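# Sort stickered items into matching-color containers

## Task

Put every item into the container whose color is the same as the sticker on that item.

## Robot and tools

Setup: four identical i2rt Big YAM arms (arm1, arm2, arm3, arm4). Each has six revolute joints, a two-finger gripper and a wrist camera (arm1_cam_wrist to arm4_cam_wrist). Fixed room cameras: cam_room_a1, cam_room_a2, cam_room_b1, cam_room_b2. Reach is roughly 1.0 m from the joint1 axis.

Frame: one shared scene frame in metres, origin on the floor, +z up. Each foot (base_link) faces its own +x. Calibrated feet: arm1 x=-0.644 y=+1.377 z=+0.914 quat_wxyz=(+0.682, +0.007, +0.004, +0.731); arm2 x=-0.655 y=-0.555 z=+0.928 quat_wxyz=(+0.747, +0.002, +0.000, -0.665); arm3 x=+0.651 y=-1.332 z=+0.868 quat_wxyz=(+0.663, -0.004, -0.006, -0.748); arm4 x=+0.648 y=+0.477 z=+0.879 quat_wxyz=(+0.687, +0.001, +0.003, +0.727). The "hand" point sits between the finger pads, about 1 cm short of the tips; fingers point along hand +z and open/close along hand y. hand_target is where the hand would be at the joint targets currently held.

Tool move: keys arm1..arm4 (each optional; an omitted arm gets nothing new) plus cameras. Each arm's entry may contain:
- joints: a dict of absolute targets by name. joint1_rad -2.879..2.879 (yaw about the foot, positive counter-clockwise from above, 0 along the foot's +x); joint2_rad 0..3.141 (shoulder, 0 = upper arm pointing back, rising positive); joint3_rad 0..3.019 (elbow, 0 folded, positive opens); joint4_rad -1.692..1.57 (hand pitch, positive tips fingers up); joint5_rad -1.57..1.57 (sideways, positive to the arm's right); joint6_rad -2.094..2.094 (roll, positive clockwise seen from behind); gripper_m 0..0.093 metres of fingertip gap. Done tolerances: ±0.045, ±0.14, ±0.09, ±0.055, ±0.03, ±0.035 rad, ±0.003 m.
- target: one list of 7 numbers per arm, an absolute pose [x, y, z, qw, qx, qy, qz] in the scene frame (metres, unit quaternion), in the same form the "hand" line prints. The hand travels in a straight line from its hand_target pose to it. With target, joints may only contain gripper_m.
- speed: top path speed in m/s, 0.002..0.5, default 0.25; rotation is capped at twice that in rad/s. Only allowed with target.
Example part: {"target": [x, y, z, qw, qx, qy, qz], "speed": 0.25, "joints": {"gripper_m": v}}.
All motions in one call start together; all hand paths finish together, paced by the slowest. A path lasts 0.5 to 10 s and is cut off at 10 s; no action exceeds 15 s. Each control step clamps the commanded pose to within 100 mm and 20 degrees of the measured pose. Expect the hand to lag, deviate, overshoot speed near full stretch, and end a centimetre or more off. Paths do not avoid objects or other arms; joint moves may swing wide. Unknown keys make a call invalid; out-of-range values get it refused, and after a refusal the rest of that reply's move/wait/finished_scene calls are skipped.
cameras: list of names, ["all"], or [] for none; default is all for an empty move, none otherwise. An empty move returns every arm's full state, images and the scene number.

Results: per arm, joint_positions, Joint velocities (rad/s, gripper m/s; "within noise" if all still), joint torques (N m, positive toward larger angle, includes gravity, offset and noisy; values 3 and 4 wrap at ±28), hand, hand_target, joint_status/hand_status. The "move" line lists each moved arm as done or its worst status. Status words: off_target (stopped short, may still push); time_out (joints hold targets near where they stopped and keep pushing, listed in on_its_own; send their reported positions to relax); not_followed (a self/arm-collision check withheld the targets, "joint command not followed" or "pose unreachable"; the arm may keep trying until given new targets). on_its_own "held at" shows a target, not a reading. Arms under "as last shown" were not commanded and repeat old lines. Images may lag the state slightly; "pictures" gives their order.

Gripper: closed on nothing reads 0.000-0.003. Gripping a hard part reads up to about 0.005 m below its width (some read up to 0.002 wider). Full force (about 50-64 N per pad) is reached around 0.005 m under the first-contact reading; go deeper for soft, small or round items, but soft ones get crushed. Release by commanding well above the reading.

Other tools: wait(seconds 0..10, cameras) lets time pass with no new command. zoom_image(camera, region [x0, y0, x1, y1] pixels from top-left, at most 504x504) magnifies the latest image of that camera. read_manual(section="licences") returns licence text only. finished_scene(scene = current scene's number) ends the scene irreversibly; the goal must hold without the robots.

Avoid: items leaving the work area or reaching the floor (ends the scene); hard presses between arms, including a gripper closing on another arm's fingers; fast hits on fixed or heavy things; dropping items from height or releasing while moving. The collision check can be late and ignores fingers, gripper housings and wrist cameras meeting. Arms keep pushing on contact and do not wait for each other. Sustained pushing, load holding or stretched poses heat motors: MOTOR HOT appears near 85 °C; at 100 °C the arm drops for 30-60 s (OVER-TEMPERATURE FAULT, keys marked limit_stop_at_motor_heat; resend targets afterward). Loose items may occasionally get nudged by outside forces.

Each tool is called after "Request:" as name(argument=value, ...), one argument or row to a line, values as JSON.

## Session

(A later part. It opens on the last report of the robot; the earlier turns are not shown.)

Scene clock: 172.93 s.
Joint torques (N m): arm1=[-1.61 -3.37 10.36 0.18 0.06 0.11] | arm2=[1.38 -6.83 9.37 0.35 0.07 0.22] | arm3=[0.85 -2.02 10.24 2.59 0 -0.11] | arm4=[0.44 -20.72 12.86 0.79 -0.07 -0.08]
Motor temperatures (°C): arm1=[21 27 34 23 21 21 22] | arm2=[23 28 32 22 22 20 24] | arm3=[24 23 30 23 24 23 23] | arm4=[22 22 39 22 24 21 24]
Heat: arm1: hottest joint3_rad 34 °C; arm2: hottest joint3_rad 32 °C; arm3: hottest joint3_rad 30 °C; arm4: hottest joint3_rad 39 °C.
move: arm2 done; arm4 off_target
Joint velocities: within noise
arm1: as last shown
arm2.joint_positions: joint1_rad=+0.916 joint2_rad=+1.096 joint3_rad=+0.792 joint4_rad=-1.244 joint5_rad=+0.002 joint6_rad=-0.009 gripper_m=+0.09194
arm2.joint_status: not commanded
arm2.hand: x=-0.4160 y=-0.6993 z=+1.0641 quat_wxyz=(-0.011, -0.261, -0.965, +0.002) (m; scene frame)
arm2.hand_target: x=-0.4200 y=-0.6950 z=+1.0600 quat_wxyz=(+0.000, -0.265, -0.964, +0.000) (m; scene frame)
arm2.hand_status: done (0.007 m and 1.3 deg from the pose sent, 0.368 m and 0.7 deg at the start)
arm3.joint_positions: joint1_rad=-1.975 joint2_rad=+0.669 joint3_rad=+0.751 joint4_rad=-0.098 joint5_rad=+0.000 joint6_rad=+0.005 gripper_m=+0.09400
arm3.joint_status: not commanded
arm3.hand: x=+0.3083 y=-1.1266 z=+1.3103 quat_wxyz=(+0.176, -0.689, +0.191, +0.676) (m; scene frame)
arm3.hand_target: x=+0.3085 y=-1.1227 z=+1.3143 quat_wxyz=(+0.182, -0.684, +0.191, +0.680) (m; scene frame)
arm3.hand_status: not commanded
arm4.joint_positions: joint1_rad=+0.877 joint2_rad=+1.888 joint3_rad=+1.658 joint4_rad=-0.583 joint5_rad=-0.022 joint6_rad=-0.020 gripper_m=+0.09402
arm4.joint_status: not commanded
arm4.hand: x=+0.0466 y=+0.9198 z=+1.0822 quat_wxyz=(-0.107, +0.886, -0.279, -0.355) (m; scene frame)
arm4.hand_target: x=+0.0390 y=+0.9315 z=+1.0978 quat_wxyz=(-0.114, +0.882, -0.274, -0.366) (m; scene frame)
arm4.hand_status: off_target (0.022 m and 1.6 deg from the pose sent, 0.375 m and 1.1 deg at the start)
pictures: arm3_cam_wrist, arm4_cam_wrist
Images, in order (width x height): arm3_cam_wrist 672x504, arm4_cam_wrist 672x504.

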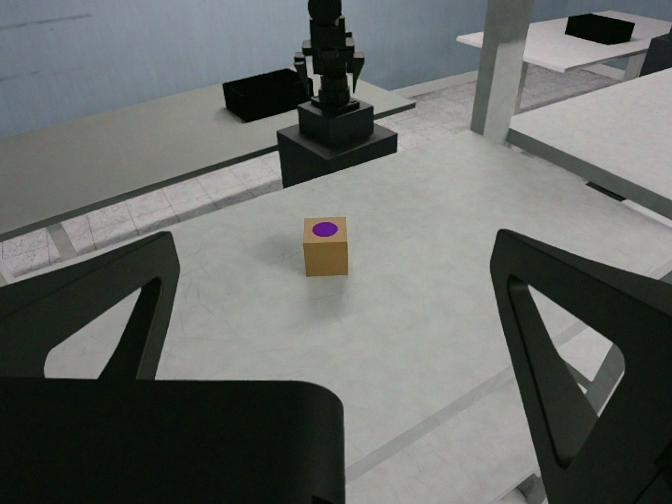

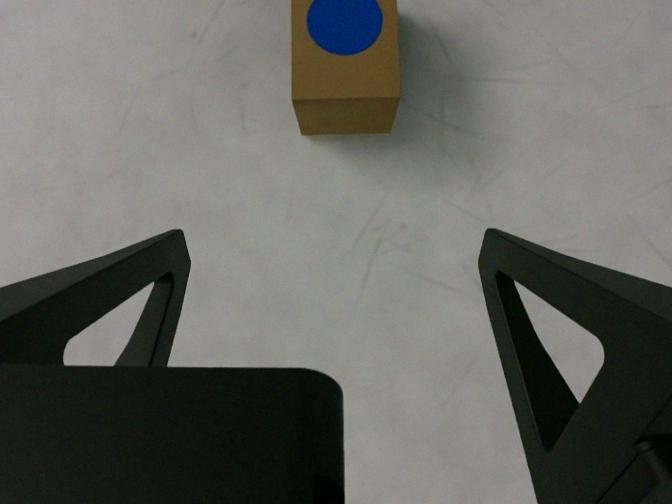

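Request:
move(
  arm4={"target":[-0.011,0.969,1.058,0.1135,-0.8823,0.2739,0.3655],"speed":0.12},
  arm3={"target":[0.33,-1.146,1.12,0.0997,-0.8920,0.2407,0.3695]},
  cameras=["arm4_cam_wrist"],
)

Request:
move(
  arm3={"target":[0.058,-0.988,1.10,0.0997,-0.8920,0.2407,0.3695]},
  cameras=["arm3_cam_wrist"],
)

Scene clock: 189.63 s.
Joint torques (N m): arm1=[-1.26 -3.84 10.54 0.03 0.05 0.07] | arm2=[1.26 -6.89 9.39 0.32 0.06 0.21] | arm3=[2.32 -3.96 9.78 1.16 0.13 -0.02] | arm4=[-0.26 -22.53 13.24 0.75 -0.05 -0.11]
Motor temperatures (°C): arm1=[21 26 34 23 21 21 22] | arm2=[23 27 32 22 22 20 23] | arm3=[24 23 30 23 24 23 23] | arm4=[22 24 38 22 24 21 24]
Heat: arm1: hottest joint3_rad 34 °C; arm2: hottest joint3_rad 32 °C; arm3: hottest joint3_rad 30 °C; arm4: hottest joint3_rad 38 °C.
move: arm3 done; arm4 off_target
Joint velocities: within noise
arm1, arm2: as last shown
arm3.joint_positions: joint1_rad=-1.969 joint2_rad=+0.810 joint3_rad=+0.751 joint4_rad=-0.711 joint5_rad=+0.022 joint6_rad=+0.005 gripper_m=+0.09400
arm3.joint_status: not commanded
arm3.hand: x=+0.3321 y=-1.1413 z=+1.1209 quat_wxyz=(+0.103, -0.889, +0.245, +0.372) (m; scene frame)
arm3.hand_target: x=+0.3300 y=-1.1460 z=+1.1199 quat_wxyz=(+0.100, -0.892, +0.241, +0.369) (m; scene frame)
arm3.hand_status: done (0.005 m and 0.7 deg from the pose sent, 0.193 m and 43.6 deg at the start)
arm4.joint_positions: joint1_rad=+0.877 joint2_rad=+2.069 joint3_rad=+1.853 joint4_rad=-0.589 joint5_rad=-0.022 joint6_rad=-0.020 gripper_m=+0.09402
arm4.joint_status: not commanded
arm4.hand: x=-0.0023 y=+0.9557 z=+1.0506 quat_wxyz=(-0.109, +0.884, -0.279, -0.359) (m; scene frame)
arm4.hand_target: x=-0.0100 y=+0.9685 z=+1.0582 quat_wxyz=(-0.114, +0.882, -0.274, -0.366) (m; scene frame)
arm4.hand_status: off_target (0.018 m and 1.1 deg from the pose sent, 0.080 m and 1.6 deg at the start)
pictures: arm4_cam_wrist
Images, in order (width x height): arm4_cam_wrist 672x504.

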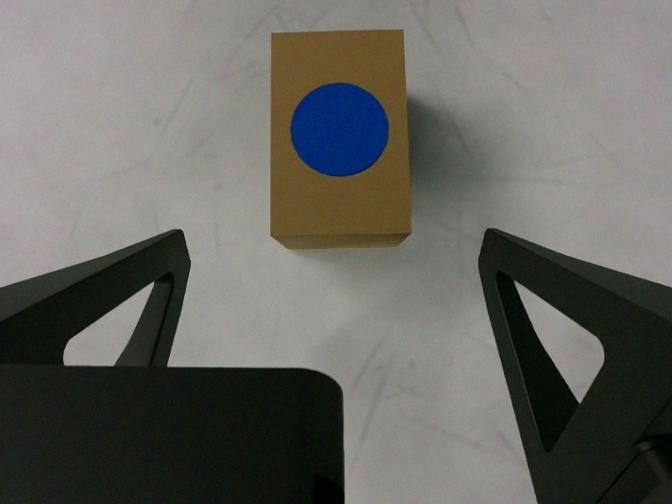

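Scene clock: 191.53 s.
Joint torques (N m): arm1=[-1.38 -3.84 10.36 0.14 0.01 0.08] | arm2=[1.26 -6.95 9.36 0.32 0.07 0.21] | arm3=[1.55 -18.49 13.67 1.09 -0.08 -0.11] | arm4=[0.21 -22.36 13.2 0.76 -0.08 -0.1]
Motor temperatures (°C): arm1=[21 26 34 23 21 21 22] | arm2=[23 27 32 22 22 20 23] | arm3=[24 23 30 23 24 23 23] | arm4=[22 24 39 22 24 21 24]
Heat: arm1: hottest joint3_rad 34 °C; arm2: hottest joint3_rad 32 °C; arm3: hottest joint3_rad 30 °C; arm4: hottest joint3_rad 39 °C.
move: arm3 off_target
Joint velocities: within noise
arm1, arm2, arm4: as last shown
arm3.joint_positions: joint1_rad=-1.969 joint2_rad=+1.683 joint3_rad=+1.405 joint4_rad=-0.541 joint5_rad=+0.018 joint6_rad=+0.005 gripper_m=+0.09400
arm3.joint_status: not commanded
arm3.hand: x=+0.0721 y=-0.9941 z=+1.0752 quat_wxyz=(+0.095, -0.898, +0.247, +0.350) (m; scene frame)
arm3.hand_target: x=+0.0592 y=-0.9888 z=+1.1003 quat_wxyz=(+0.100, -0.892, +0.241, +0.370) (m; scene frame)
arm3.hand_status: off_target (0.029 m and 2.4 deg from the pose sent, 0.315 m and 0.8 deg at the start)
pictures: arm3_cam_wrist
Images, in order (width x height): arm3_cam_wrist 672x504.

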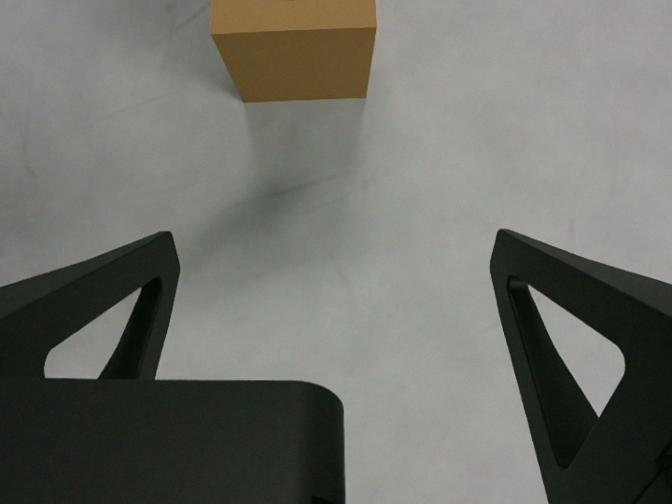

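Request:
move(
  arm4={"target":[-0.0446,0.9944,1.0135,0.1135,-0.8823,0.2739,0.3655],"speed":0.08},
  arm3={"target":[0.0005,-0.970,1.078,0.0932,-0.8961,0.2251,0.3712],"speed":0.1},
  cameras=["arm4_cam_wrist","arm3_cam_wrist"],
)

Scene clock: 203.70 s.
Joint torques (N m): arm1=[-1.2 -3.96 10.4 0.09 0.08 0.07] | arm2=[1.26 -6.89 9.36 0.32 0.06 0.22] | arm3=[2.61 -20.54 14.17 1.01 -0.09 -0.13] | arm4=[0.44 -23.77 12.93 1.02 -0.03 -0.06]
Motor temperatures (°C): arm1=[21 26 34 23 21 21 22] | arm2=[23 27 32 22 22 20 23] | arm3=[24 24 30 23 24 23 23] | arm4=[22 25 42 22 24 21 24]
Heat: arm1: hottest joint3_rad 34 °C; arm2: hottest joint3_rad 32 °C; arm3: hottest joint3_rad 30 °C; arm4: hottest joint3_rad 42 °C.
move: arm3 off_target; arm4 off_target
Joint velocities: within noise
arm1, arm2: as last shown
arm3.joint_positions: joint1_rad=-1.969 joint2_rad=+1.838 joint3_rad=+1.567 joint4_rad=-0.544 joint5_rad=+0.003 joint6_rad=-0.008 gripper_m=+0.09400
arm3.joint_status: not commanded
arm3.hand: x=+0.0213 y=-0.9684 z=+1.0563 quat_wxyz=(+0.091, -0.900, +0.238, +0.353) (m; scene frame)
arm3.hand_target: x=+0.0020 y=-0.9708 z=+1.0782 quat_wxyz=(+0.093, -0.896, +0.225, +0.372) (m; scene frame)
arm3.hand_status: off_target (0.030 m and 2.6 deg from the pose sent, 0.076 m and 3.4 deg at the start)
arm4.joint_positions: joint1_rad=+0.877 joint2_rad=+2.217 joint3_rad=+2.007 joint4_rad=-0.589 joint5_rad=-0.023 joint6_rad=-0.024 gripper_m=+0.09402
arm4.joint_status: not commanded
arm4.hand: x=-0.0369 y=+0.9814 z=+1.0147 quat_wxyz=(-0.110, +0.884, -0.277, -0.361) (m; scene frame)
arm4.hand_target: x=-0.0437 y=+0.9938 z=+1.0135 quat_wxyz=(-0.114, +0.882, -0.274, -0.366) (m; scene frame)
arm4.hand_status: off_target (0.015 m and 0.8 deg from the pose sent, 0.068 m and 1.2 deg at the start)
pictures: arm3_cam_wrist, arm4_cam_wrist
Images, in order (width x height): arm3_cam_wrist 672x504, arm4_cam_wrist 672x504.

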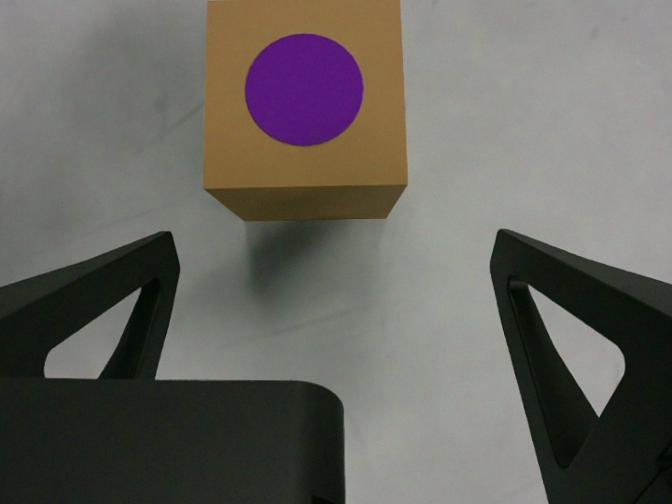

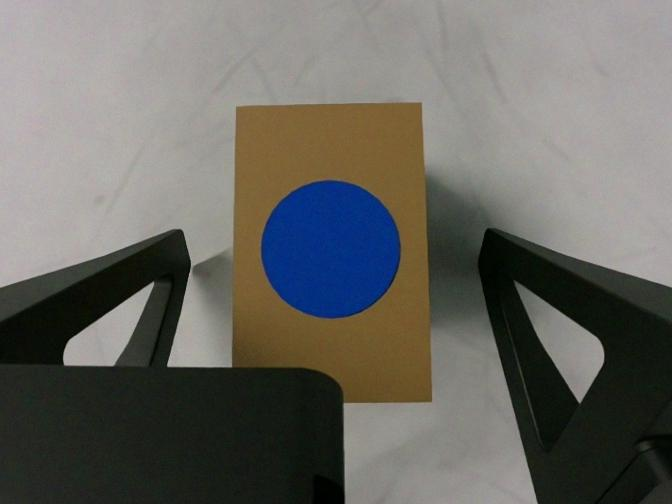

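Request:
move(
  arm4={"joints":{"gripper_m":0.035}},
  arm3={"target":[-0.044,-0.954,1.052,0.09,-0.898,0.2172,0.372],"speed":0.08},
  cameras=["arm4_cam_wrist","arm3_cam_wrist"],
)

Scene clock: 210.93 s.
Joint torques (N m): arm1=[-1.9 -4.01 10.59 0.05 0.07 0.09] | arm2=[1.32 -7 9.37 0.36 0.06 0.22] | arm3=[2.49 -22.65 14.06 1.06 -0.09 -0.13] | arm4=[0.26 -24.18 12.78 0.94 -0.06 -0.07]
Motor temperatures (°C): arm1=[21 25 34 23 21 21 22] | arm2=[23 26 32 22 22 20 23] | arm3=[24 24 31 23 24 23 23] | arm4=[22 25 41 22 24 21 24]
Heat: arm1: hottest joint3_rad 34 °C; arm2: hottest joint3_rad 32 °C; arm3: hottest joint3_rad 31 °C; arm4: hottest joint3_rad 41 °C.
move: arm3 off_target; arm4 off_target
Joint velocities: within noise
arm1, arm2: as last shown
arm3.joint_positions: joint1_rad=-1.961 joint2_rad=+1.980 joint3_rad=+1.713 joint4_rad=-0.549 joint5_rad=-0.004 joint6_rad=-0.015 gripper_m=+0.09400
arm3.joint_status: not commanded
arm3.hand: x=-0.0239 y=-0.9518 z=+1.0311 quat_wxyz=(+0.088, -0.902, +0.230, +0.354) (m; scene frame)
arm3.hand_target: x=-0.0426 y=-0.9550 z=+1.0522 quat_wxyz=(+0.090, -0.898, +0.217, +0.372) (m; scene frame)
arm3.hand_status: off_target (0.029 m and 2.5 deg from the pose sent, 0.067 m and 3.2 deg at the start)
arm4.joint_positions: joint1_rad=+0.877 joint2_rad=+2.218 joint3_rad=+2.008 joint4_rad=-0.589 joint5_rad=-0.023 joint6_rad=-0.024 gripper_m=+0.04455
arm4.joint_status: gripper_m off_target (ended at +0.04457, target +0.03500)
arm4.hand: x=-0.0371 y=+0.9815 z=+1.0145 quat_wxyz=(-0.110, +0.884, -0.277, -0.361) (m; scene frame)
arm4.hand_target: x=-0.0438 y=+0.9938 z=+1.0136 quat_wxyz=(-0.114, +0.882, -0.274, -0.366) (m; scene frame)
arm4.hand_status: not commanded
pictures: arm3_cam_wrist, arm4_cam_wrist
Images, in order (width x height): arm3_cam_wrist 672x504, arm4_cam_wrist 672x504.

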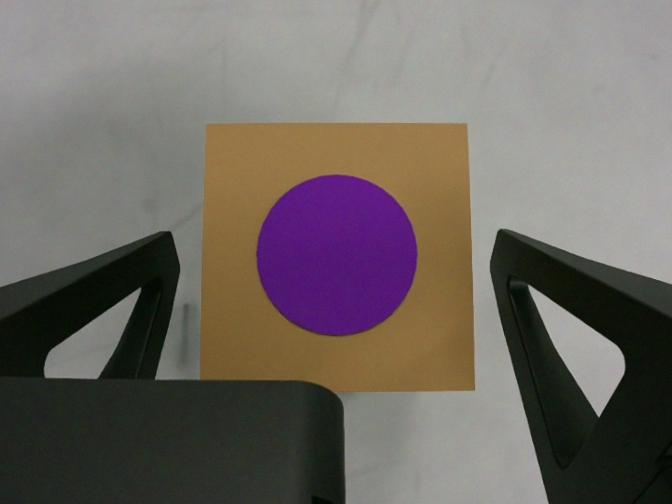

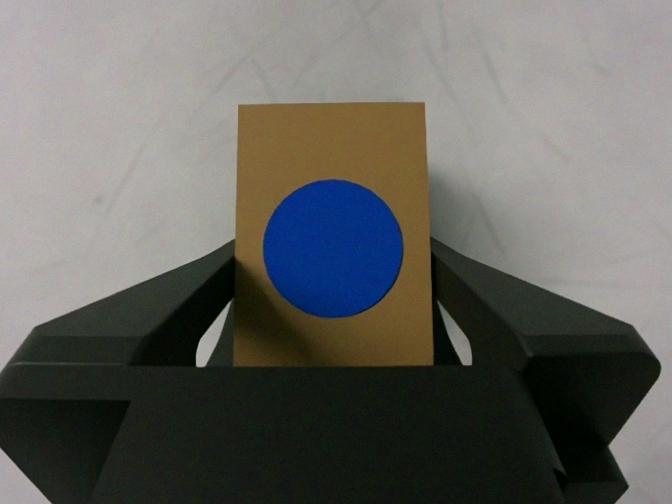

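Request:
move(
  arm3={"joints":{"gripper_m":0.044}},
  arm4={"target":[0.02,0.94,1.075,0.1135,-0.8823,0.2739,0.3655],"speed":0.15},
  cameras=["arm3_cam_wrist"],
)

Request:
move(
  arm3={"target":[0.02,-0.965,1.10,0.0997,-0.8920,0.2407,0.3695],"speed":0.15},
  arm4={"target":[0.35,0.69,1.10,0.1135,-0.8823,0.2739,0.3655]},
  cameras=["arm3_cam_wrist","arm4_cam_wrist"],
)

Request:
move(
  arm3={"target":[0.34,-1.146,1.12,0.0997,-0.8920,0.2407,0.3695]},
  arm4={"joints":{"joint2_rad":1.038,"joint3_rad":0.936,"joint4_rad":-1.45,"joint5_rad":0,"joint6_rad":0}},
)

Request:
move(
  arm3={"joints":{"joint2_rad":1.038,"joint3_rad":0.936,"joint4_rad":-1.45,"joint5_rad":0,"joint6_rad":0}},
  arm4={"joints":{"joint1_rad":-1.88}},
  cameras=["arm3_cam_wrist","arm4_cam_wrist"],
)

Scene clock: 221.10 s.
Joint torques (N m): arm1=[-0.97 -3.9 10.48 0.14 0.05 0.06] | arm2=[1.32 -7 9.35 0.35 0.06 0.21] | arm3=[2.61 -22.83 14.04 1.06 -0.09 -0.12] | arm4=[0.73 -23.71 9.21 1.61 0.13 0]
Motor temperatures (°C): arm1=[20 25 34 23 21 21 22] | arm2=[23 26 32 22 22 20 23] | arm3=[24 24 32 23 24 23 23] | arm4=[22 25 41 22 24 21 25]
Heat: arm1: hottest joint3_rad 34 °C; arm2: hottest joint3_rad 32 °C; arm3: hottest joint3_rad 32 °C; arm4: hottest joint3_rad 41 °C.
move: arm3 off_target; arm4 off_target
Joint velocities: within noise
arm1, arm2: as last shown
arm3.joint_positions: joint1_rad=-1.961 joint2_rad=+1.980 joint3_rad=+1.713 joint4_rad=-0.549 joint5_rad=-0.004 joint6_rad=-0.016 gripper_m=+0.05307
arm3.joint_status: gripper_m off_target (ended at +0.05310, target +0.04400)
arm3.hand: x=-0.0239 y=-0.9518 z=+1.0311 quat_wxyz=(+0.088, -0.902, +0.229, +0.354) (m; scene frame)
arm3.hand_target: x=-0.0426 y=-0.9549 z=+1.0522 quat_wxyz=(+0.090, -0.898, +0.217, +0.372) (m; scene frame)
arm3.hand_status: not commanded
arm4.joint_positions: joint1_rad=+0.877 joint2_rad=+1.980 joint3_rad=+1.751 joint4_rad=-0.585 joint5_rad=-0.023 joint6_rad=-0.024 gripper_m=+0.04455
arm4.joint_status: not commanded
arm4.hand: x=+0.0224 y=+0.9377 z=+1.0640 quat_wxyz=(-0.108, +0.887, -0.277, -0.354) (m; scene frame)
arm4.hand_target: x=+0.0200 y=+0.9399 z=+1.0750 quat_wxyz=(-0.114, +0.882, -0.274, -0.365) (m; scene frame)
arm4.hand_status: off_target (0.012 m and 1.6 deg from the pose sent, 0.093 m and 0.8 deg at the start)
pictures: arm3_cam_wrist
Images, in order (width x height): arm3_cam_wrist 672x504.

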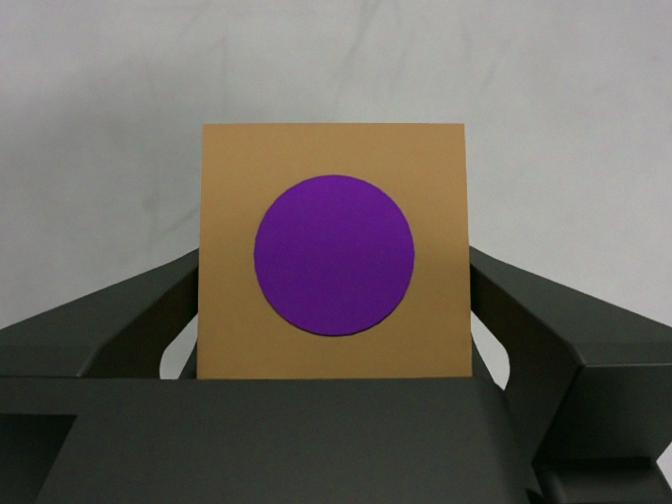

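Scene clock: 223.40 s.
Joint torques (N m): arm1=[-1.32 -3.66 10.43 0.17 0.01 0.06] | arm2=[1.32 -7.06 9.37 0.38 0.07 0.21] | arm3=[0.85 -23.41 9.01 1.18 0.12 0.03] | arm4=[1.03 -3.66 9.8 0.83 0.22 0.14]
Motor temperatures (°C): arm1=[20 25 34 23 21 21 22] | arm2=[23 26 32 22 22 20 23] | arm3=[24 24 32 23 24 23 23] | arm4=[22 25 41 22 24 21 25]
Heat: arm1: hottest joint3_rad 34 °C; arm2: hottest joint3_rad 32 °C; arm3: hottest joint3_rad 32 °C; arm4: hottest joint3_rad 41 °C.
move: arm3 off_target; arm4 done
Joint velocities: within noise
arm1, arm2: as last shown
arm3.joint_positions: joint1_rad=-1.961 joint2_rad=+1.825 joint3_rad=+1.623 joint4_rad=-0.586 joint5_rad=+0.011 joint6_rad=-0.010 gripper_m=+0.05307
arm3.joint_status: not commanded
arm3.hand: x=+0.0133 y=-0.9688 z=+1.0895 quat_wxyz=(+0.097, -0.896, +0.234, +0.365) (m; scene frame)
arm3.hand_target: x=+0.0199 y=-0.9651 z=+1.0999 quat_wxyz=(+0.100, -0.892, +0.241, +0.370) (m; scene frame)
arm3.hand_status: off_target (0.013 m and 1.1 deg from the pose sent, 0.083 m and 2.8 deg at the start)
arm4.joint_positions: joint1_rad=+0.887 joint2_rad=+0.817 joint3_rad=+0.661 joint4_rad=-0.625 joint5_rad=-0.012 joint6_rad=-0.024 gripper_m=+0.04455
arm4.joint_status: not commanded
arm4.hand: x=+0.3518 y=+0.6914 z=+1.0992 quat_wxyz=(-0.116, +0.881, -0.273, -0.368) (m; scene frame)
arm4.hand_target: x=+0.3500 y=+0.6900 z=+1.0999 quat_wxyz=(-0.113, +0.882, -0.274, -0.365) (m; scene frame)
arm4.hand_status: done (0.002 m and 0.4 deg from the pose sent, 0.412 m and 1.6 deg at the start)
pictures: arm3_cam_wrist, arm4_cam_wrist
Images, in order (width x height): arm3_cam_wrist 672x504, arm4_cam_wrist 672x504.

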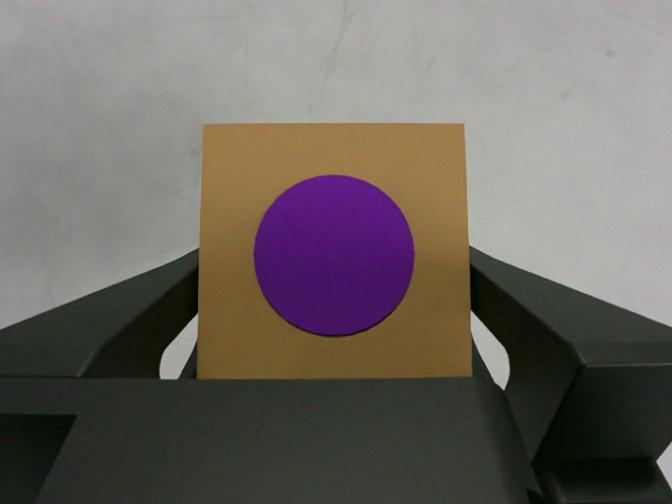

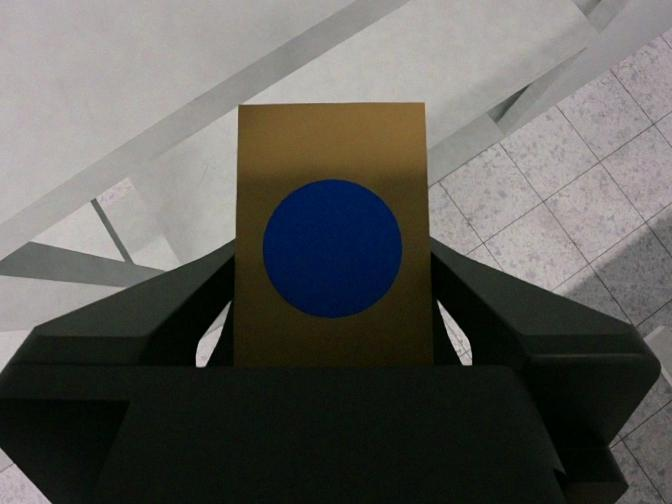

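Scene clock: 225.57 s.
Joint torques (N m): arm1=[-1.44 -3.84 10.71 0.24 0.03 0.06] | arm2=[1.26 -7 9.36 0.38 0.06 0.2] | arm3=[0.44 -3.31 9.63 1.24 -0.02 -0.01] | arm4=[1.32 -6.59 11.06 -0.36 0.23 0.2]
Motor temperatures (°C): arm1=[20 25 34 23 21 21 22] | arm2=[23 26 32 22 22 20 23] | arm3=[24 24 32 23 24 23 23] | arm4=[22 25 41 22 24 21 25]
Heat: arm1: hottest joint3_rad 34 °C; arm2: hottest joint3_rad 32 °C; arm3: hottest joint3_rad 32 °C; arm4: hottest joint3_rad 41 °C.
move: arm3 done; arm4 done
Joint velocities: within noise
arm1.joint_positions: joint1_rad=-1.003 joint2_rad=+1.134 joint3_rad=+0.841 joint4_rad=-1.258 joint5_rad=-0.008 joint6_rad=-0.002 gripper_m=+0.09198
arm1.joint_status: not commanded
arm1.hand: x=-0.4059 y=+1.5522 z=+1.0549 quat_wxyz=(-0.001, +0.314, -0.949, -0.010) (m; scene frame)
arm1.hand_target: x=-0.4064 y=+1.5527 z=+1.0560 quat_wxyz=(+0.001, +0.314, -0.949, -0.009) (m; scene frame)
arm1.hand_status: not commanded
arm2: as last shown
arm3.joint_positions: joint1_rad=-1.961 joint2_rad=+0.778 joint3_rad=+0.741 joint4_rad=-0.730 joint5_rad=+0.011 joint6_rad=-0.010 gripper_m=+0.05307
arm3.joint_status: not commanded
arm3.hand: x=+0.3377 y=-1.1499 z=+1.1231 quat_wxyz=(+0.100, -0.892, +0.233, +0.374) (m; scene frame)
arm3.hand_target: x=+0.3400 y=-1.1461 z=+1.1201 quat_wxyz=(+0.100, -0.892, +0.241, +0.370) (m; scene frame)
arm3.hand_status: done (0.005 m and 1.1 deg from the pose sent, 0.373 m and 1.1 deg at the start)
arm4.joint_positions: joint1_rad=+0.887 joint2_rad=+1.040 joint3_rad=+0.895 joint4_rad=-1.440 joint5_rad=-0.004 joint6_rad=-0.014 gripper_m=+0.04455
arm4.joint_status: all done
arm4.hand: x=+0.4355 y=+0.6323 z=+1.0681 quat_wxyz=(+0.006, +0.953, -0.302, +0.004) (m; scene frame)
arm4.hand_target: x=+0.4272 y=+0.6367 z=+1.0841 quat_wxyz=(-0.001, +0.952, -0.305, -0.011) (m; scene frame)
arm4.hand_status: not commanded
pictures: none

Scene clock: 227.83 s.
Joint torques (N m): arm1=[-1.2 -4.01 10.26 0.13 0.05 0.06] | arm2=[1.2 -7 9.35 0.35 0.06 0.21] | arm3=[0.38 -6.65 12.49 -0.49 -0.07 0.03] | arm4=[0.73 -6.18 11.04 -0.24 0.06 0.15]
Motor temperatures (°C): arm1=[20 25 34 23 21 21 22] | arm2=[23 26 32 22 22 20 23] | arm3=[24 24 32 23 24 23 24] | arm4=[22 25 40 22 24 21 25]
Heat: arm1: hottest joint3_rad 34 °C; arm2: hottest joint3_rad 32 °C; arm3: hottest joint3_rad 32 °C; arm4: hottest joint3_rad 40 °C.
move: arm3 done; arm4 done
Joint velocities: within noise
arm1: as last shown
arm2.joint_positions: joint1_rad=+0.916 joint2_rad=+1.096 joint3_rad=+0.792 joint4_rad=-1.244 joint5_rad=+0.002 joint6_rad=-0.009 gripper_m=+0.09194
arm2.joint_status: not commanded
arm2.hand: x=-0.4160 y=-0.6993 z=+1.0641 quat_wxyz=(-0.011, -0.261, -0.965, +0.002) (m; scene frame)
arm2.hand_target: x=-0.4200 y=-0.6950 z=+1.0600 quat_wxyz=(+0.000, -0.265, -0.964, +0.000) (m; scene frame)
arm2.hand_status: not commanded
arm3.joint_positions: joint1_rad=-1.961 joint2_rad=+1.044 joint3_rad=+0.887 joint4_rad=-1.442 joint5_rad=+0.002 joint6_rad=-0.008 gripper_m=+0.05307
arm3.joint_status: all done
arm3.hand: x=+0.4240 y=-1.2010 z=+1.0500 quat_wxyz=(-0.009, -0.968, +0.249, -0.016) (m; scene frame)
arm3.hand_target: x=+0.4150 y=-1.1921 z=+1.0696 quat_wxyz=(-0.004, -0.966, +0.259, +0.006) (m; scene frame)
arm3.hand_status: not commanded
arm4.joint_positions: joint1_rad=-1.880 joint2_rad=+1.040 joint3_rad=+0.896 joint4_rad=-1.440 joint5_rad=+0.001 joint6_rad=-0.011 gripper_m=+0.04457
arm4.joint_status: all done
arm4.hand: x=+0.9035 y=+0.4116 z=+1.0667 quat_wxyz=(+0.009, -0.120, -0.993, +0.002) (m; scene frame)
arm4.hand_target: x=+0.9126 y=+0.4094 z=+1.0826 quat_wxyz=(-0.007, -0.126, -0.992, +0.003) (m; scene frame)
arm4.hand_status: not commanded
pictures: arm3_cam_wrist, arm4_cam_wrist
Images, in order (width x height): arm3_cam_wrist 672x504, arm4_cam_wrist 672x504.

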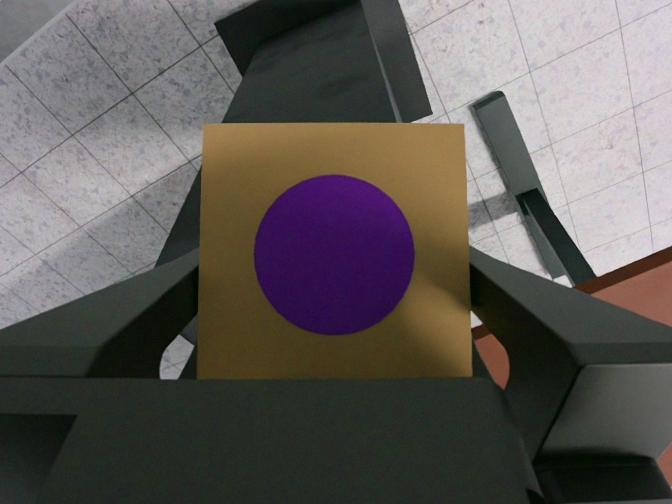

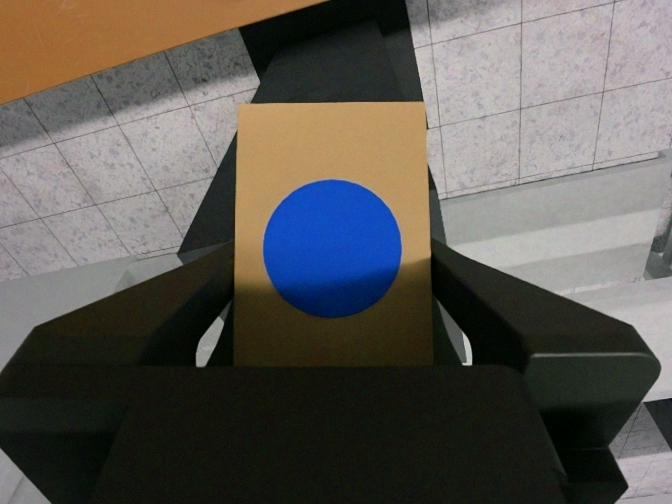

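Request:
move(
  arm4={"target":[1.05,0.358,0.96,0.2565,0.0351,0.9569,-0.131]},
  arm3={"joints":{"joint1_rad":1.79}},
  cameras=["arm3_cam_wrist","arm4_cam_wrist"],
)

Scene clock: 237.60 s.
Joint torques (N m): arm1=[-1.26 -4.25 10.39 0.16 0.1 0.08] | arm2=[1.2 -7 9.35 0.32 0.07 0.21] | arm3=[1.61 -6.48 12 -0.43 0.11 0.01] | arm4=[1.08 -8.18 7.87 1.48 0.27 -0.09]
Motor temperatures (°C): arm1=[20 25 34 23 21 21 22] | arm2=[23 26 32 22 22 20 23] | arm3=[24 24 33 23 24 23 24] | arm4=[22 25 40 22 24 21 26]
Heat: arm1: hottest joint3_rad 34 °C; arm2: hottest joint3_rad 32 °C; arm3: hottest joint3_rad 33 °C; arm4: hottest joint3_rad 40 °C.
move: arm3 done; arm4 done
Joint velocities: within noise
arm1, arm2: as last shown
arm3.joint_positions: joint1_rad=+1.782 joint2_rad=+1.044 joint3_rad=+0.894 joint4_rad=-1.442 joint5_rad=-0.002 joint6_rad=-0.006 gripper_m=+0.05309
arm3.joint_status: all done
arm3.hand: x=+0.9122 y=-1.3056 z=+1.0546 quat_wxyz=(+0.011, +0.048, -0.999, +0.006) (m; scene frame)
arm3.hand_target: x=+0.9220 y=-1.3025 z=+1.0718 quat_wxyz=(-0.009, +0.049, -0.999, +0.007) (m; scene frame)
arm3.hand_status: not commanded
arm4.joint_positions: joint1_rad=-1.858 joint2_rad=+1.266 joint3_rad=+0.645 joint4_rad=-0.398 joint5_rad=+0.148 joint6_rad=-0.180 gripper_m=+0.04456
arm4.joint_status: not commanded
arm4.hand: x=+1.0440 y=+0.3577 z=+0.9578 quat_wxyz=(-0.249, -0.044, -0.959, +0.127) (m; scene frame)
arm4.hand_target: x=+1.0498 y=+0.3580 z=+0.9600 quat_wxyz=(-0.256, -0.035, -0.957, +0.131) (m; scene frame)
arm4.hand_status: done (0.006 m and 1.4 deg from the pose sent, 0.189 m and 35.6 deg at the start)
pictures: arm3_cam_wrist, arm4_cam_wrist
Images, in order (width x height): arm3_cam_wrist 672x504, arm4_cam_wrist 672x504.

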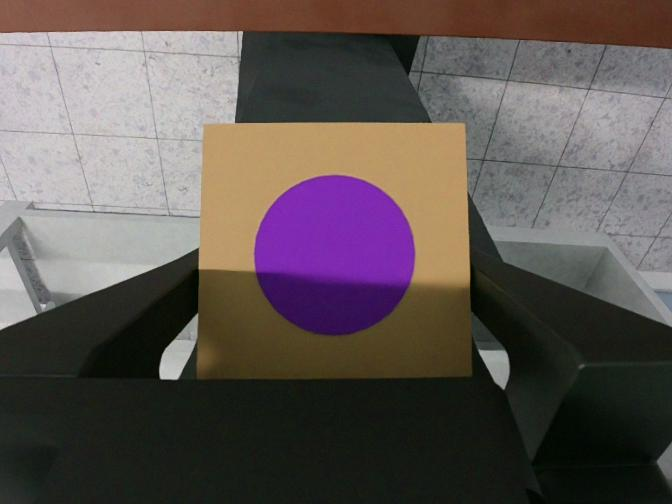

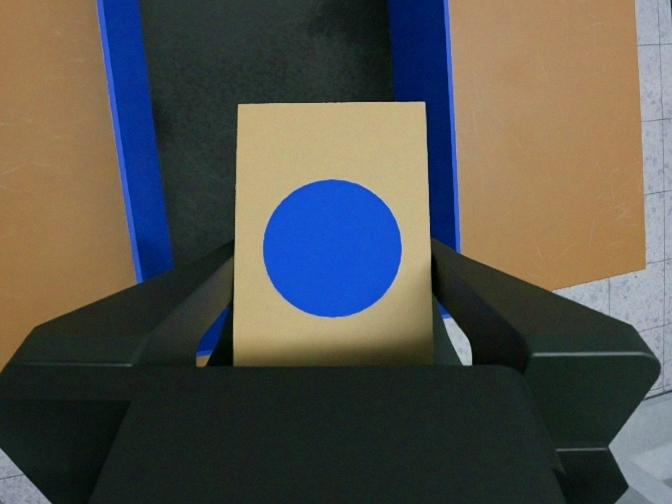

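Request:
move(
  arm4={"target":[1.125,0.384,0.80,0.323,0.1202,0.9378,-0.0414],"speed":0.2},
  arm3={"target":[1.07,-1.29,0.96,0.2585,-0.0471,0.9647,0.0126]},
  cameras=["arm3_cam_wrist","arm4_cam_wrist","cam_room_a1","cam_room_a2"],
)

Scene clock: 250.40 s.
Joint torques (N m): arm1=[-1.79 -4.25 10.55 0.13 0.03 0.11] | arm2=[1.44 -7 9.37 0.36 0.07 0.22] | arm3=[1.2 -9.58 7.88 1.68 -0.06 0.02] | arm4=[1.44 -13.33 5.46 1.54 0.05 0.16]
Motor temperatures (°C): arm1=[20 25 34 23 21 21 21] | arm2=[23 26 32 22 22 20 23] | arm3=[24 24 32 23 24 23 24] | arm4=[22 24 39 22 24 21 26]
Heat: arm1: hottest joint3_rad 34 °C; arm2: hottest joint3_rad 32 °C; arm3: hottest joint3_rad 32 °C; arm4: hottest joint3_rad 39 °C.
move: arm3 done; arm4 off_target
Joint velocities: within noise
arm1, arm2: as last shown
arm3.joint_positions: joint1_rad=+1.782 joint2_rad=+1.273 joint3_rad=+0.706 joint4_rad=-0.498 joint5_rad=-0.013 joint6_rad=-0.006 gripper_m=+0.05309
arm3.joint_status: not commanded
arm3.hand: x=+1.0670 y=-1.2910 z=+0.9578 quat_wxyz=(-0.250, +0.050, -0.967, -0.010) (m; scene frame)
arm3.hand_target: x=+1.0700 y=-1.2900 z=+0.9601 quat_wxyz=(-0.259, +0.047, -0.965, -0.013) (m; scene frame)
arm3.hand_status: done (0.004 m and 1.1 deg from the pose sent, 0.185 m and 31.2 deg at the start)
arm4.joint_positions: joint1_rad=-1.809 joint2_rad=+1.855 joint3_rad=+0.632 joint4_rad=+0.276 joint5_rad=+0.047 joint6_rad=+0.051 gripper_m=+0.04456
arm4.joint_status: not commanded
arm4.hand: x=+1.1065 y=+0.3838 z=+0.7921 quat_wxyz=(-0.303, -0.117, -0.945, +0.045) (m; scene frame)
arm4.hand_target: x=+1.1244 y=+0.3842 z=+0.8004 quat_wxyz=(-0.323, -0.120, -0.938, +0.041) (m; scene frame)
arm4.hand_status: off_target (0.020 m and 2.5 deg from the pose sent, 0.179 m and 15.8 deg at the start)
pictures: arm3_cam_wrist, arm4_cam_wrist, cam_room_a1, cam_room_a2
Images, in order (width x height): arm3_cam_wrist 672x504, arm4_cam_wrist 672x504, cam_room_a1 672x504, cam_room_a2 672x504.

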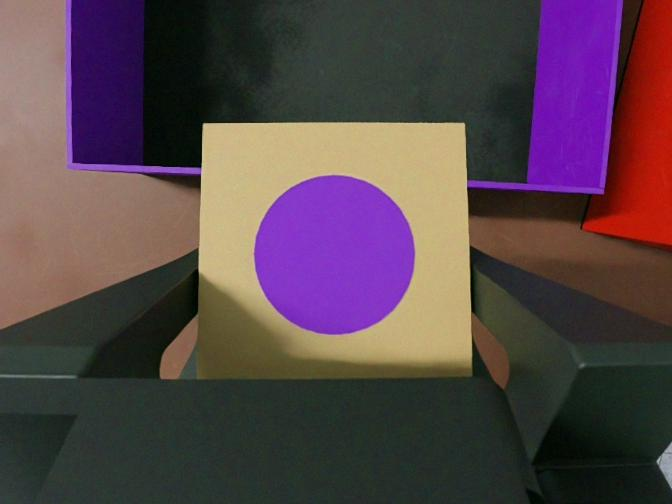

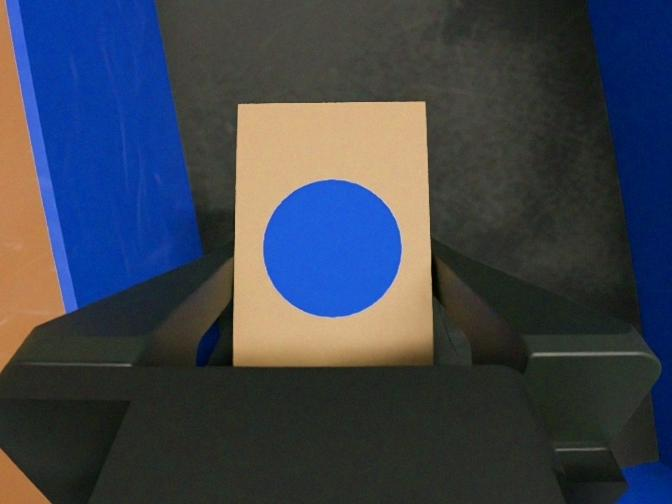

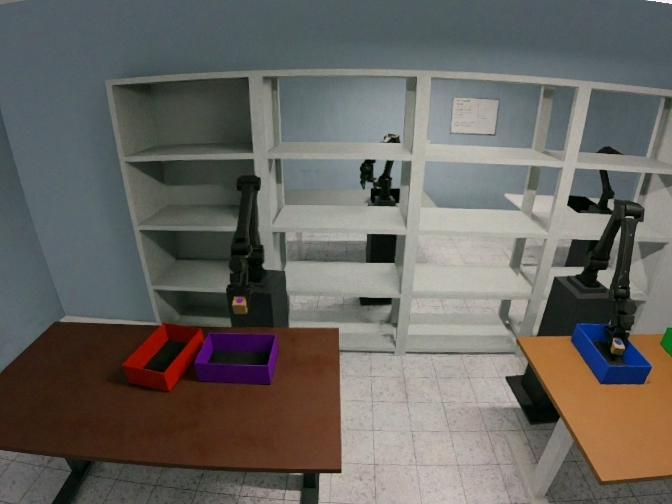

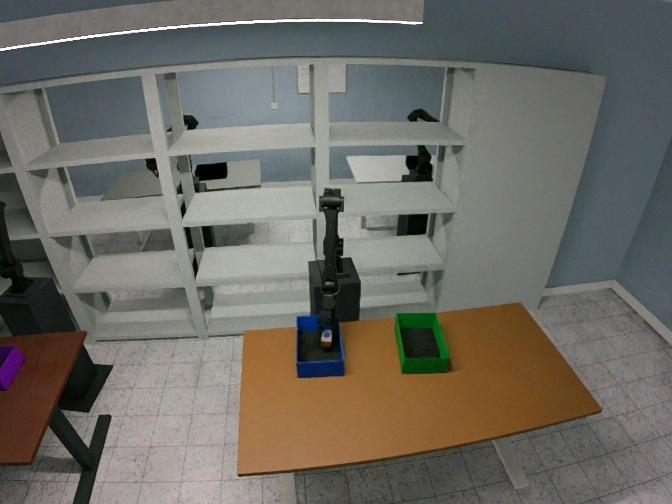

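Request:
move(
  arm4={"target":[1.135,0.370,0.755,0.323,0.1202,0.9378,-0.0414],"speed":0.1},
  arm3={"target":[1.205,-1.279,0.83,0.3252,-0.0462,0.9444,0.0159],"speed":0.2},
  cameras=["arm3_cam_wrist","arm4_cam_wrist"],
)

Scene clock: 258.63 s.
Joint torques (N m): arm1=[-2.02 -4.07 10.51 0.18 0.06 0.05] | arm2=[1.32 -6.95 9.33 0.35 0.07 0.21] | arm3=[1.14 -16.09 8.27 1.84 -0.06 0.03] | arm4=[0.15 -14.04 4.64 1.7 0.02 -0.04]
Motor temperatures (°C): arm1=[20 25 34 23 21 21 21] | arm2=[23 26 32 22 22 20 23] | arm3=[24 24 31 23 24 23 24] | arm4=[22 24 37 22 24 21 26]
Heat: arm1: hottest joint3_rad 34 °C; arm2: hottest joint3_rad 32 °C; arm3: hottest joint3_rad 31 °C; arm4: hottest joint3_rad 37 °C.
move: arm3 off_target; arm4 off_target
Joint velocities: within noise
arm1, arm2: as last shown
arm3.joint_positions: joint1_rad=+1.782 joint2_rad=+1.850 joint3_rad=+0.831 joint4_rad=+0.057 joint5_rad=-0.013 joint6_rad=-0.004 gripper_m=+0.05309
arm3.joint_status: not commanded
arm3.hand: x=+1.1824 y=-1.2825 z=+0.8145 quat_wxyz=(-0.300, +0.049, -0.953, -0.012) (m; scene frame)
arm3.hand_target: x=+1.2039 y=-1.2791 z=+0.8306 quat_wxyz=(-0.325, +0.046, -0.944, -0.016) (m; scene frame)
arm3.hand_status: off_target (0.028 m and 3.1 deg from the pose sent, 0.189 m and 9.0 deg at the start)
arm4.joint_positions: joint1_rad=-1.826 joint2_rad=+2.006 joint3_rad=+0.685 joint4_rad=+0.387 joint5_rad=+0.030 joint6_rad=+0.052 gripper_m=+0.04457
arm4.joint_status: not commanded
arm4.hand: x=+1.1218 y=+0.3754 z=+0.7532 quat_wxyz=(-0.309, -0.123, -0.942, +0.039) (m; scene frame)
arm4.hand_target: x=+1.1346 y=+0.3701 z=+0.7553 quat_wxyz=(-0.323, -0.120, -0.938, +0.042) (m; scene frame)
arm4.hand_status: off_target (0.014 m and 1.7 deg from the pose sent, 0.049 m and 2.5 deg at the start)
pictures: arm3_cam_wrist, arm4_cam_wrist
Images, in order (width x height): arm3_cam_wrist 672x504, arm4_cam_wrist 672x504.

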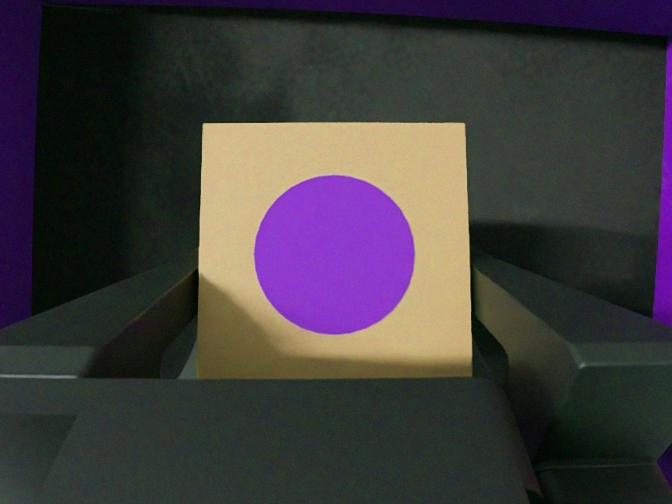

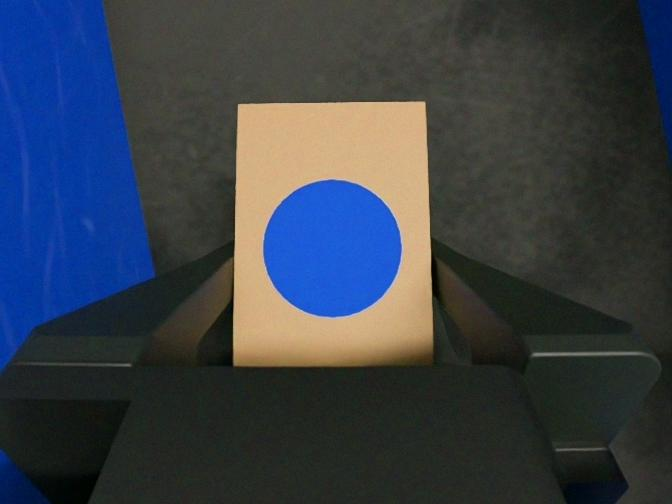

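Request:
move(
  arm4={"target":[1.135,0.370,0.74,0.323,0.1202,0.9378,-0.0414],"speed":0.06},
  arm3={"target":[1.205,-1.279,0.785,0.3252,-0.0462,0.9444,0.0159],"speed":0.1},
)

Request:
move(
  arm4={"target":[1.135,0.370,0.728,0.323,0.1202,0.9378,-0.0414],"speed":0.05},
  arm3={"target":[1.205,-1.279,0.766,0.3252,-0.0462,0.9444,0.0159],"speed":0.08},
  cameras=["arm3_cam_wrist","arm4_cam_wrist","cam_room_a1"],
)

Request:
zoom_image(
  camera="cam_room_a1",
  region=[180, 280, 300, 400],
)

Scene clock: 263.93 s.
Joint torques (N m): arm1=[-1.32 -4.13 10.54 0.18 0.04 0.08] | arm2=[1.32 -7 9.36 0.32 0.07 0.21] | arm3=[1.32 -16.62 7.25 1.94 -0.02 0.02] | arm4=[0.26 -13.39 4.12 1.52 -0.02 -0.06]
Motor temperatures (°C): arm1=[20 25 34 23 21 21 21] | arm2=[23 26 32 22 22 20 23] | arm3=[24 25 31 23 24 23 24] | arm4=[22 24 37 22 24 21 26]
Heat: arm1: hottest joint3_rad 34 °C; arm2: hottest joint3_rad 32 °C; arm3: hottest joint3_rad 31 °C; arm4: hottest joint3_rad 37 °C.
move: arm3 off_target; arm4 off_target
Joint velocities: within noise
arm1, arm2: as last shown
arm3.joint_positions: joint1_rad=+1.782 joint2_rad=+1.966 joint3_rad=+0.832 joint4_rad=+0.175 joint5_rad=-0.013 joint6_rad=-0.003 gripper_m=+0.05309
arm3.joint_status: not commanded
arm3.hand: x=+1.1834 y=-1.2830 z=+0.7723 quat_wxyz=(-0.301, +0.048, -0.952, -0.013) (m; scene frame)
arm3.hand_target: x=+1.2043 y=-1.2790 z=+0.7857 quat_wxyz=(-0.325, +0.046, -0.944, -0.016) (m; scene frame)
arm3.hand_status: off_target (0.025 m and 2.9 deg from the pose sent, 0.037 m and 3.1 deg at the start)
arm4.joint_positions: joint1_rad=-1.826 joint2_rad=+2.048 joint3_rad=+0.697 joint4_rad=+0.429 joint5_rad=+0.030 joint6_rad=+0.052 gripper_m=+0.04457
arm4.joint_status: not commanded
arm4.hand: x=+1.1252 y=+0.3746 z=+0.7423 quat_wxyz=(-0.314, -0.123, -0.941, +0.040) (m; scene frame)
arm4.hand_target: x=+1.1348 y=+0.3701 z=+0.7403 quat_wxyz=(-0.323, -0.120, -0.938, +0.042) (m; scene frame)
arm4.hand_status: off_target (0.011 m and 1.1 deg from the pose sent, 0.019 m and 1.7 deg at the start)
pictures: none

Scene clock: 265.00 s.
Joint torques (N m): arm1=[-1.26 -4.13 10.61 0.13 0.03 0.06] | arm2=[1.26 -6.95 9.37 0.34 0.06 0.21] | arm3=[1.26 -16.26 6.94 1.99 0 0.03] | arm4=[0.32 -12.4 3.74 1.43 0.02 -0.08]
Motor temperatures (°C): arm1=[20 25 34 23 21 21 21] | arm2=[23 26 32 22 22 20 23] | arm3=[24 25 31 23 24 23 24] | arm4=[22 24 36 22 24 21 26]
Heat: arm1: hottest joint3_rad 34 °C; arm2: hottest joint3_rad 32 °C; arm3: hottest joint3_rad 31 °C; arm4: hottest joint3_rad 36 °C.
move: arm3 off_target; arm4 off_target
Joint velocities: within noise
arm1, arm2: as last shown
arm3.joint_positions: joint1_rad=+1.782 joint2_rad=+2.011 joint3_rad=+0.836 joint4_rad=+0.222 joint5_rad=-0.013 joint6_rad=-0.003 gripper_m=+0.05309
arm3.joint_status: not commanded
arm3.hand: x=+1.1846 y=-1.2831 z=+0.7573 quat_wxyz=(-0.304, +0.048, -0.951, -0.013) (m; scene frame)
arm3.hand_target: x=+1.2043 y=-1.2790 z=+0.7666 quat_wxyz=(-0.325, +0.046, -0.944, -0.016) (m; scene frame)
arm3.hand_status: off_target (0.023 m and 2.6 deg from the pose sent, 0.023 m and 2.9 deg at the start)
arm4.joint_positions: joint1_rad=-1.826 joint2_rad=+2.072 joint3_rad=+0.711 joint4_rad=+0.468 joint5_rad=+0.030 joint6_rad=+0.052 gripper_m=+0.04457
arm4.joint_status: not commanded
arm4.hand: x=+1.1346 y=+0.3727 z=+0.7403 quat_wxyz=(-0.329, -0.122, -0.936, +0.041) (m; scene frame)
arm4.hand_target: x=+1.1345 y=+0.3702 z=+0.7283 quat_wxyz=(-0.323, -0.120, -0.938, +0.041) (m; scene frame)
arm4.hand_status: off_target (0.013 m and 0.7 deg from the pose sent, 0.018 m and 1.1 deg at the start)
pictures: arm3_cam_wrist, arm4_cam_wrist, cam_room_a1
Images, in order (width x height): arm3_cam_wrist 672x504, arm4_cam_wrist 672x504, cam_room_a1 672x504.

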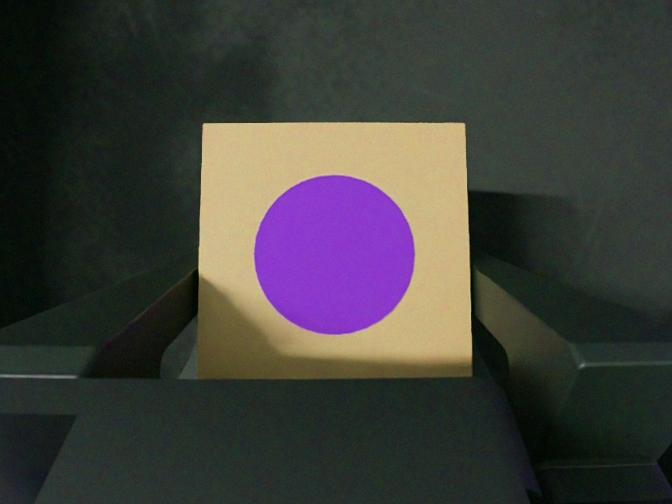

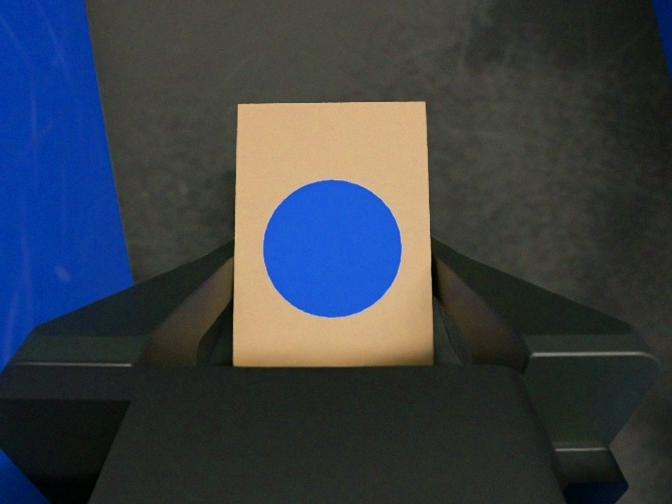

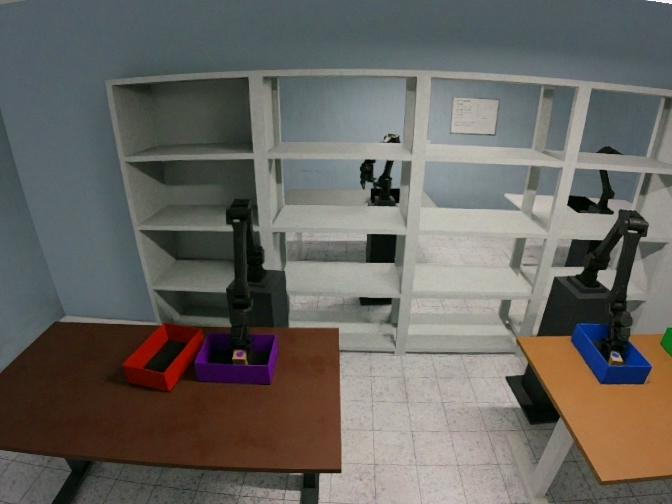

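Scaled by 4.200.

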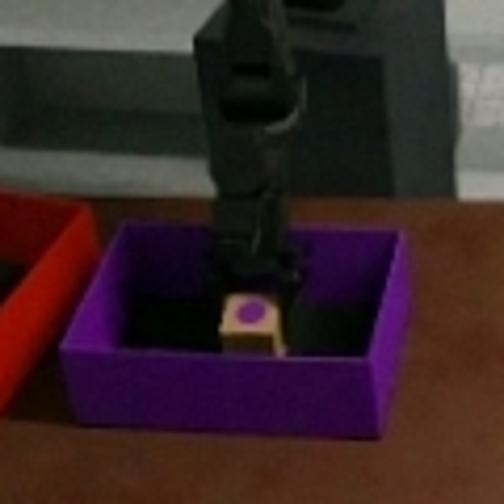

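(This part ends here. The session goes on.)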